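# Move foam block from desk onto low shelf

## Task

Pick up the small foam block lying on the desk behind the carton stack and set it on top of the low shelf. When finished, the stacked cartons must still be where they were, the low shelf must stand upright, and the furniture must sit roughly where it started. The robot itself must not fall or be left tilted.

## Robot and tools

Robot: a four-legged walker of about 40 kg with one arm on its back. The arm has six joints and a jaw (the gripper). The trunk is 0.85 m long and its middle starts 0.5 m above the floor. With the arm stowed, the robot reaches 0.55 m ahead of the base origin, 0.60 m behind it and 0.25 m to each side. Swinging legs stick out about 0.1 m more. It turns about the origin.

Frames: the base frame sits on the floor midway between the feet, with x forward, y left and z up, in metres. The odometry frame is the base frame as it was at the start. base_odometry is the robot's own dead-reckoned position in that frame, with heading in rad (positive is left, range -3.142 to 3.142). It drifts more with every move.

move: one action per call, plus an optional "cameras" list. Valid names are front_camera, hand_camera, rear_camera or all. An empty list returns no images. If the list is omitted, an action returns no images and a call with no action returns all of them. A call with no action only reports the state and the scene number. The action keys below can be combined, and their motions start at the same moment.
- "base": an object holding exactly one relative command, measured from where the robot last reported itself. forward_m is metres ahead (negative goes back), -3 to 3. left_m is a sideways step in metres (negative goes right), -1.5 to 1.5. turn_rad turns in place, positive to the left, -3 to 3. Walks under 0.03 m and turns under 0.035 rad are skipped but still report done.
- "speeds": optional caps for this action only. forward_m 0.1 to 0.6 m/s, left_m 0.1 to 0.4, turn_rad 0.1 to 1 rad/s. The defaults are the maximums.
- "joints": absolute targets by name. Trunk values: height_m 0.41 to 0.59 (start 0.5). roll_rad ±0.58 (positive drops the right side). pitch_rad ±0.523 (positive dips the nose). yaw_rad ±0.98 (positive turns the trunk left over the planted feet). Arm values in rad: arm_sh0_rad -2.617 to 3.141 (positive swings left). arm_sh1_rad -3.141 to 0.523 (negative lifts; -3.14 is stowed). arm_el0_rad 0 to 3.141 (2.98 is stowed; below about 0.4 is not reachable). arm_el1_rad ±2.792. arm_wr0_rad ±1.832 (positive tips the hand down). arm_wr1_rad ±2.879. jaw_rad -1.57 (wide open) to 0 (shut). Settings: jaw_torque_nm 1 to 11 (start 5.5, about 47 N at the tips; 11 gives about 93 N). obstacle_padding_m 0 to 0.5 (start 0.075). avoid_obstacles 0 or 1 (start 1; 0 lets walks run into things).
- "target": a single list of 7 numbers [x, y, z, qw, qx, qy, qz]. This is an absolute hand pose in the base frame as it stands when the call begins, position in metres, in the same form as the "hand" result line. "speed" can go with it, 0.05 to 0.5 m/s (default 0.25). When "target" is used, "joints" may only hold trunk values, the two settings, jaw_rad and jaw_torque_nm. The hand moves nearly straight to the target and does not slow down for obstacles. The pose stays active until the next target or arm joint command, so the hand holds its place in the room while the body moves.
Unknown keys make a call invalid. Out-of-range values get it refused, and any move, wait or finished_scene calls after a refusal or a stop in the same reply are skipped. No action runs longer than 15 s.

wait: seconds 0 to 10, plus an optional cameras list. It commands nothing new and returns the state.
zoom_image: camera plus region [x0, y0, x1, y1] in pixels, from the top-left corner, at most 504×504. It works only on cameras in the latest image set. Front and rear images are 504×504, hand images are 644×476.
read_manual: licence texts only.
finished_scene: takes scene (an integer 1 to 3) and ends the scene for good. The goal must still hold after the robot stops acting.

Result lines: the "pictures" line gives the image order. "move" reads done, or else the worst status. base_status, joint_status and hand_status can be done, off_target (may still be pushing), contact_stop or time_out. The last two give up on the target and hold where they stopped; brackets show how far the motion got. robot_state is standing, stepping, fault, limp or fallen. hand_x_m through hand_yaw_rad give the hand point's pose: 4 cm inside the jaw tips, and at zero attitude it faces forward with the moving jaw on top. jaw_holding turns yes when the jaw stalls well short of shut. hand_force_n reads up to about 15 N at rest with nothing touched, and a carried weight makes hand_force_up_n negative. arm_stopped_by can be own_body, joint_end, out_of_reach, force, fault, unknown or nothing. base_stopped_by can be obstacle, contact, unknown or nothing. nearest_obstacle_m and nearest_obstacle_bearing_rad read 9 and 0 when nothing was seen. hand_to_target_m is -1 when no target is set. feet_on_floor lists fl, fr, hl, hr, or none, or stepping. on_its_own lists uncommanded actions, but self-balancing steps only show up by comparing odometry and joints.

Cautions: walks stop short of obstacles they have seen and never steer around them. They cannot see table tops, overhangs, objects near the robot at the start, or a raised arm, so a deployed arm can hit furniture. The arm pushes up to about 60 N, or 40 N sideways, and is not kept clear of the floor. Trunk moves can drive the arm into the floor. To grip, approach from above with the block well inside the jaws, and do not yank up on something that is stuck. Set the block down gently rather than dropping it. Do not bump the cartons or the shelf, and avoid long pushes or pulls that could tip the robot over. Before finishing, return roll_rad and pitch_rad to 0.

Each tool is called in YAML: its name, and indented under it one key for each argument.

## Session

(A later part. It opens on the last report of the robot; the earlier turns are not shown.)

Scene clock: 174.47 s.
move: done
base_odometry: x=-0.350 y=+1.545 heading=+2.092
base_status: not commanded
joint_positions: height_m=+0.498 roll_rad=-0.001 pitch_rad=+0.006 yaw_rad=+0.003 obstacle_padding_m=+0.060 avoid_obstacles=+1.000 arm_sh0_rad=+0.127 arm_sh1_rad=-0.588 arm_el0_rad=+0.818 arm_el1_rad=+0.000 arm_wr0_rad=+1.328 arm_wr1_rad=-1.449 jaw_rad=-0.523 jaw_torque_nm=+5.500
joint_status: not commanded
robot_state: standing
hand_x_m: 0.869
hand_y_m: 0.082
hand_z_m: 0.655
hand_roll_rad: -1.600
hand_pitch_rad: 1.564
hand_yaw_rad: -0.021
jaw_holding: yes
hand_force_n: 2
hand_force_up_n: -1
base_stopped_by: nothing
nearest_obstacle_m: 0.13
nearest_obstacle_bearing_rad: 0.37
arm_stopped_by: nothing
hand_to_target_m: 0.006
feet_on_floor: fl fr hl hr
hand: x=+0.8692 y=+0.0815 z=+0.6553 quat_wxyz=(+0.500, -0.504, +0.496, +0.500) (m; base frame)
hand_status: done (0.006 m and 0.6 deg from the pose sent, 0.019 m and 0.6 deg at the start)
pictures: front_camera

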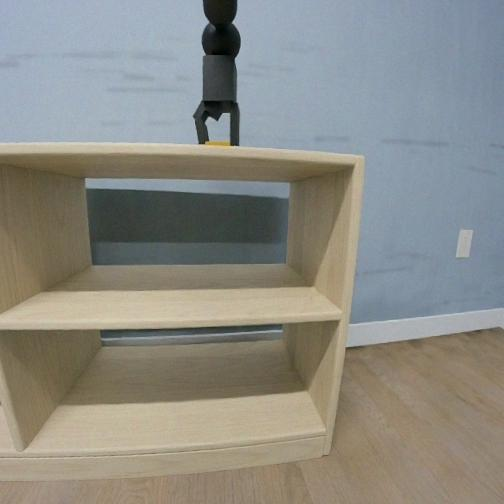

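move:
  target: [0.865, 0.08, 0.640, 0.5, -0.5, 0.5, 0.5]
  speed: 0.05
  cameras: ["front_camera"]

zoom_image:
  camera: "front_camera"
  region: [130, 40, 280, 190]

Scene clock: 178.37 s.
move: off_target
base_odometry: x=-0.350 y=+1.545 heading=+2.092
base_status: not commanded
joint_positions: height_m=+0.499 roll_rad=-0.001 pitch_rad=+0.005 yaw_rad=+0.004 obstacle_padding_m=+0.060 avoid_obstacles=+1.000 arm_sh0_rad=+0.126 arm_sh1_rad=-0.593 arm_el0_rad=+0.830 arm_el1_rad=+0.002 arm_wr0_rad=+1.315 arm_wr1_rad=-1.449 jaw_rad=-0.524 jaw_torque_nm=+5.500
joint_status: not commanded
robot_state: standing
hand_x_m: 0.870
hand_y_m: 0.081
hand_z_m: 0.654
hand_roll_rad: -1.388
hand_pitch_rad: 1.558
hand_yaw_rad: 0.189
jaw_holding: yes
hand_force_n: 8
hand_force_up_n: 7
base_stopped_by: nothing
nearest_obstacle_m: 0.13
nearest_obstacle_bearing_rad: 0.37
arm_stopped_by: nothing
hand_to_target_m: 0.015
feet_on_floor: fl fr hl hr
hand: x=+0.8699 y=+0.0812 z=+0.6540 quat_wxyz=(+0.502, -0.504, +0.495, +0.499) (m; base frame)
hand_status: off_target (0.015 m and 0.8 deg from the pose sent, 0.016 m and 0.6 deg at the start)
pictures: front_camera

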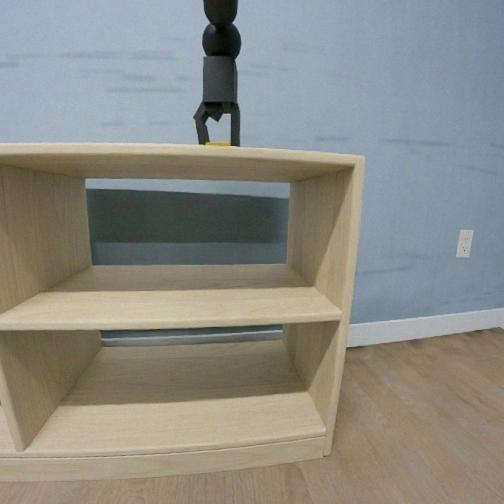

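Scaled by 3.360.

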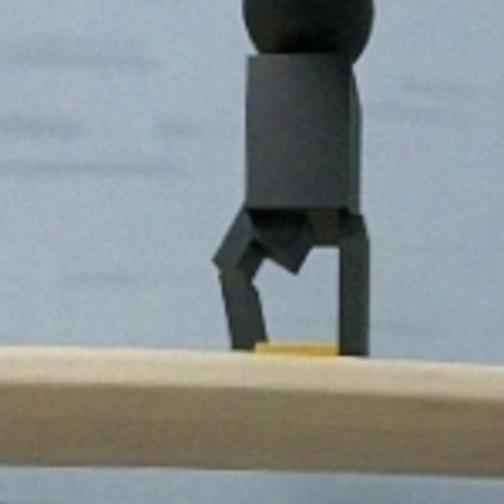

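Contact. Relieve, release, lift.

move:
  target: [0.865, 0.08, 0.651, 0.5, -0.5, 0.5, 0.5]
  speed: 0.05

move:
  joints: {"jaw_rad": -1.2}

move:
  target: [0.865, 0.075, 0.79, 0.5, -0.5, 0.5, 0.5]
  speed: 0.12
  cameras: ["front_camera","hand_camera"]

Scene clock: 181.20 s.
move: done
base_odometry: x=-0.349 y=+1.545 heading=+2.092
base_status: not commanded
joint_positions: height_m=+0.499 roll_rad=-0.001 pitch_rad=+0.005 yaw_rad=+0.003 obstacle_padding_m=+0.060 avoid_obstacles=+1.000 arm_sh0_rad=+0.126 arm_sh1_rad=-0.595 arm_el0_rad=+0.833 arm_el1_rad=+0.002 arm_wr0_rad=+1.313 arm_wr1_rad=-1.449 jaw_rad=-0.523 jaw_torque_nm=+5.500
joint_status: not commanded
robot_state: standing
hand_x_m: 0.869
hand_y_m: 0.081
hand_z_m: 0.654
hand_roll_rad: -1.395
hand_pitch_rad: 1.557
hand_yaw_rad: 0.182
jaw_holding: yes
hand_force_n: 4
hand_force_up_n: 1
base_stopped_by: nothing
nearest_obstacle_m: 0.13
nearest_obstacle_bearing_rad: 0.37
arm_stopped_by: nothing
hand_to_target_m: 0.006
feet_on_floor: fl fr hl hr
hand: x=+0.8694 y=+0.0810 z=+0.6542 quat_wxyz=(+0.502, -0.504, +0.494, +0.499) (m; base frame)
hand_status: done (0.006 m and 0.9 deg from the pose sent, 0.006 m and 0.8 deg at the start)

Scene clock: 182.73 s.
move: done
base_odometry: x=-0.349 y=+1.545 heading=+2.092
base_status: not commanded
joint_positions: height_m=+0.498 roll_rad=-0.001 pitch_rad=+0.006 yaw_rad=+0.003 obstacle_padding_m=+0.060 avoid_obstacles=+1.000 arm_sh0_rad=+0.126 arm_sh1_rad=-0.596 arm_el0_rad=+0.842 arm_el1_rad=+0.002 arm_wr0_rad=+1.313 arm_wr1_rad=-1.449 jaw_rad=-1.200 jaw_torque_nm=+5.500
joint_status: all done
robot_state: standing
hand_x_m: 0.867
hand_y_m: 0.080
hand_z_m: 0.650
hand_roll_rad: -1.330
hand_pitch_rad: 1.566
hand_yaw_rad: 0.247
jaw_holding: no
hand_force_n: 3
hand_force_up_n: -1
base_stopped_by: nothing
nearest_obstacle_m: 0.13
nearest_obstacle_bearing_rad: 0.37
arm_stopped_by: nothing
hand_to_target_m: 0.003
feet_on_floor: fl fr hl hr
hand: x=+0.8674 y=+0.0805 z=+0.6504 quat_wxyz=(+0.500, -0.502, +0.497, +0.501) (m; base frame)
hand_status: not commanded

Scene clock: 185.17 s.
move: done
base_odometry: x=-0.350 y=+1.546 heading=+2.092
base_status: not commanded
joint_positions: height_m=+0.498 roll_rad=-0.001 pitch_rad=+0.006 yaw_rad=+0.003 obstacle_padding_m=+0.060 avoid_obstacles=+1.000 arm_sh0_rad=+0.120 arm_sh1_rad=-0.542 arm_el0_rad=+0.409 arm_el1_rad=+0.002 arm_wr0_rad=+1.704 arm_wr1_rad=-1.449 jaw_rad=-1.201 jaw_torque_nm=+5.500
joint_status: not commanded
robot_state: standing
hand_x_m: 0.858
hand_y_m: 0.075
hand_z_m: 0.788
hand_roll_rad: 1.578
hand_pitch_rad: 1.564
hand_yaw_rad: -3.135
jaw_holding: no
hand_force_n: 3
hand_force_up_n: 0
base_stopped_by: nothing
nearest_obstacle_m: 0.13
nearest_obstacle_bearing_rad: 0.37
arm_stopped_by: nothing
hand_to_target_m: 0.007
feet_on_floor: fl fr hl hr
hand: x=+0.8582 y=+0.0747 z=+0.7884 quat_wxyz=(+0.498, -0.498, +0.502, +0.502) (m; base frame)
hand_status: done (0.007 m and 0.4 deg from the pose sent, 0.140 m and 0.4 deg at the start)
pictures: front_camera, hand_camera

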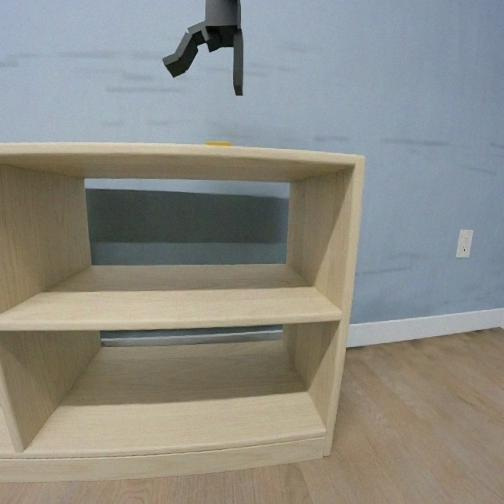

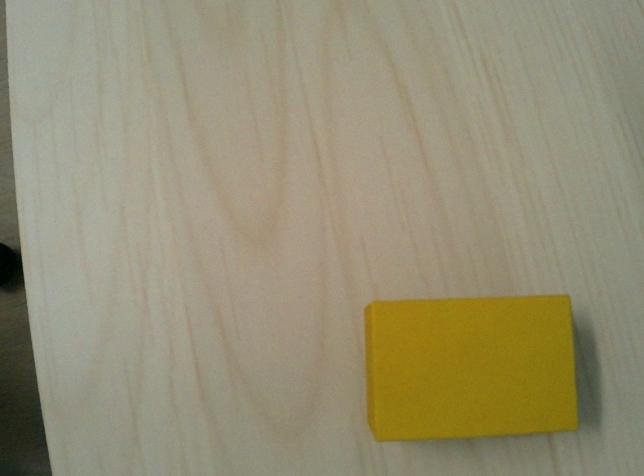

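finished_scene:
  scene: 3

The scene is finished: the task was done.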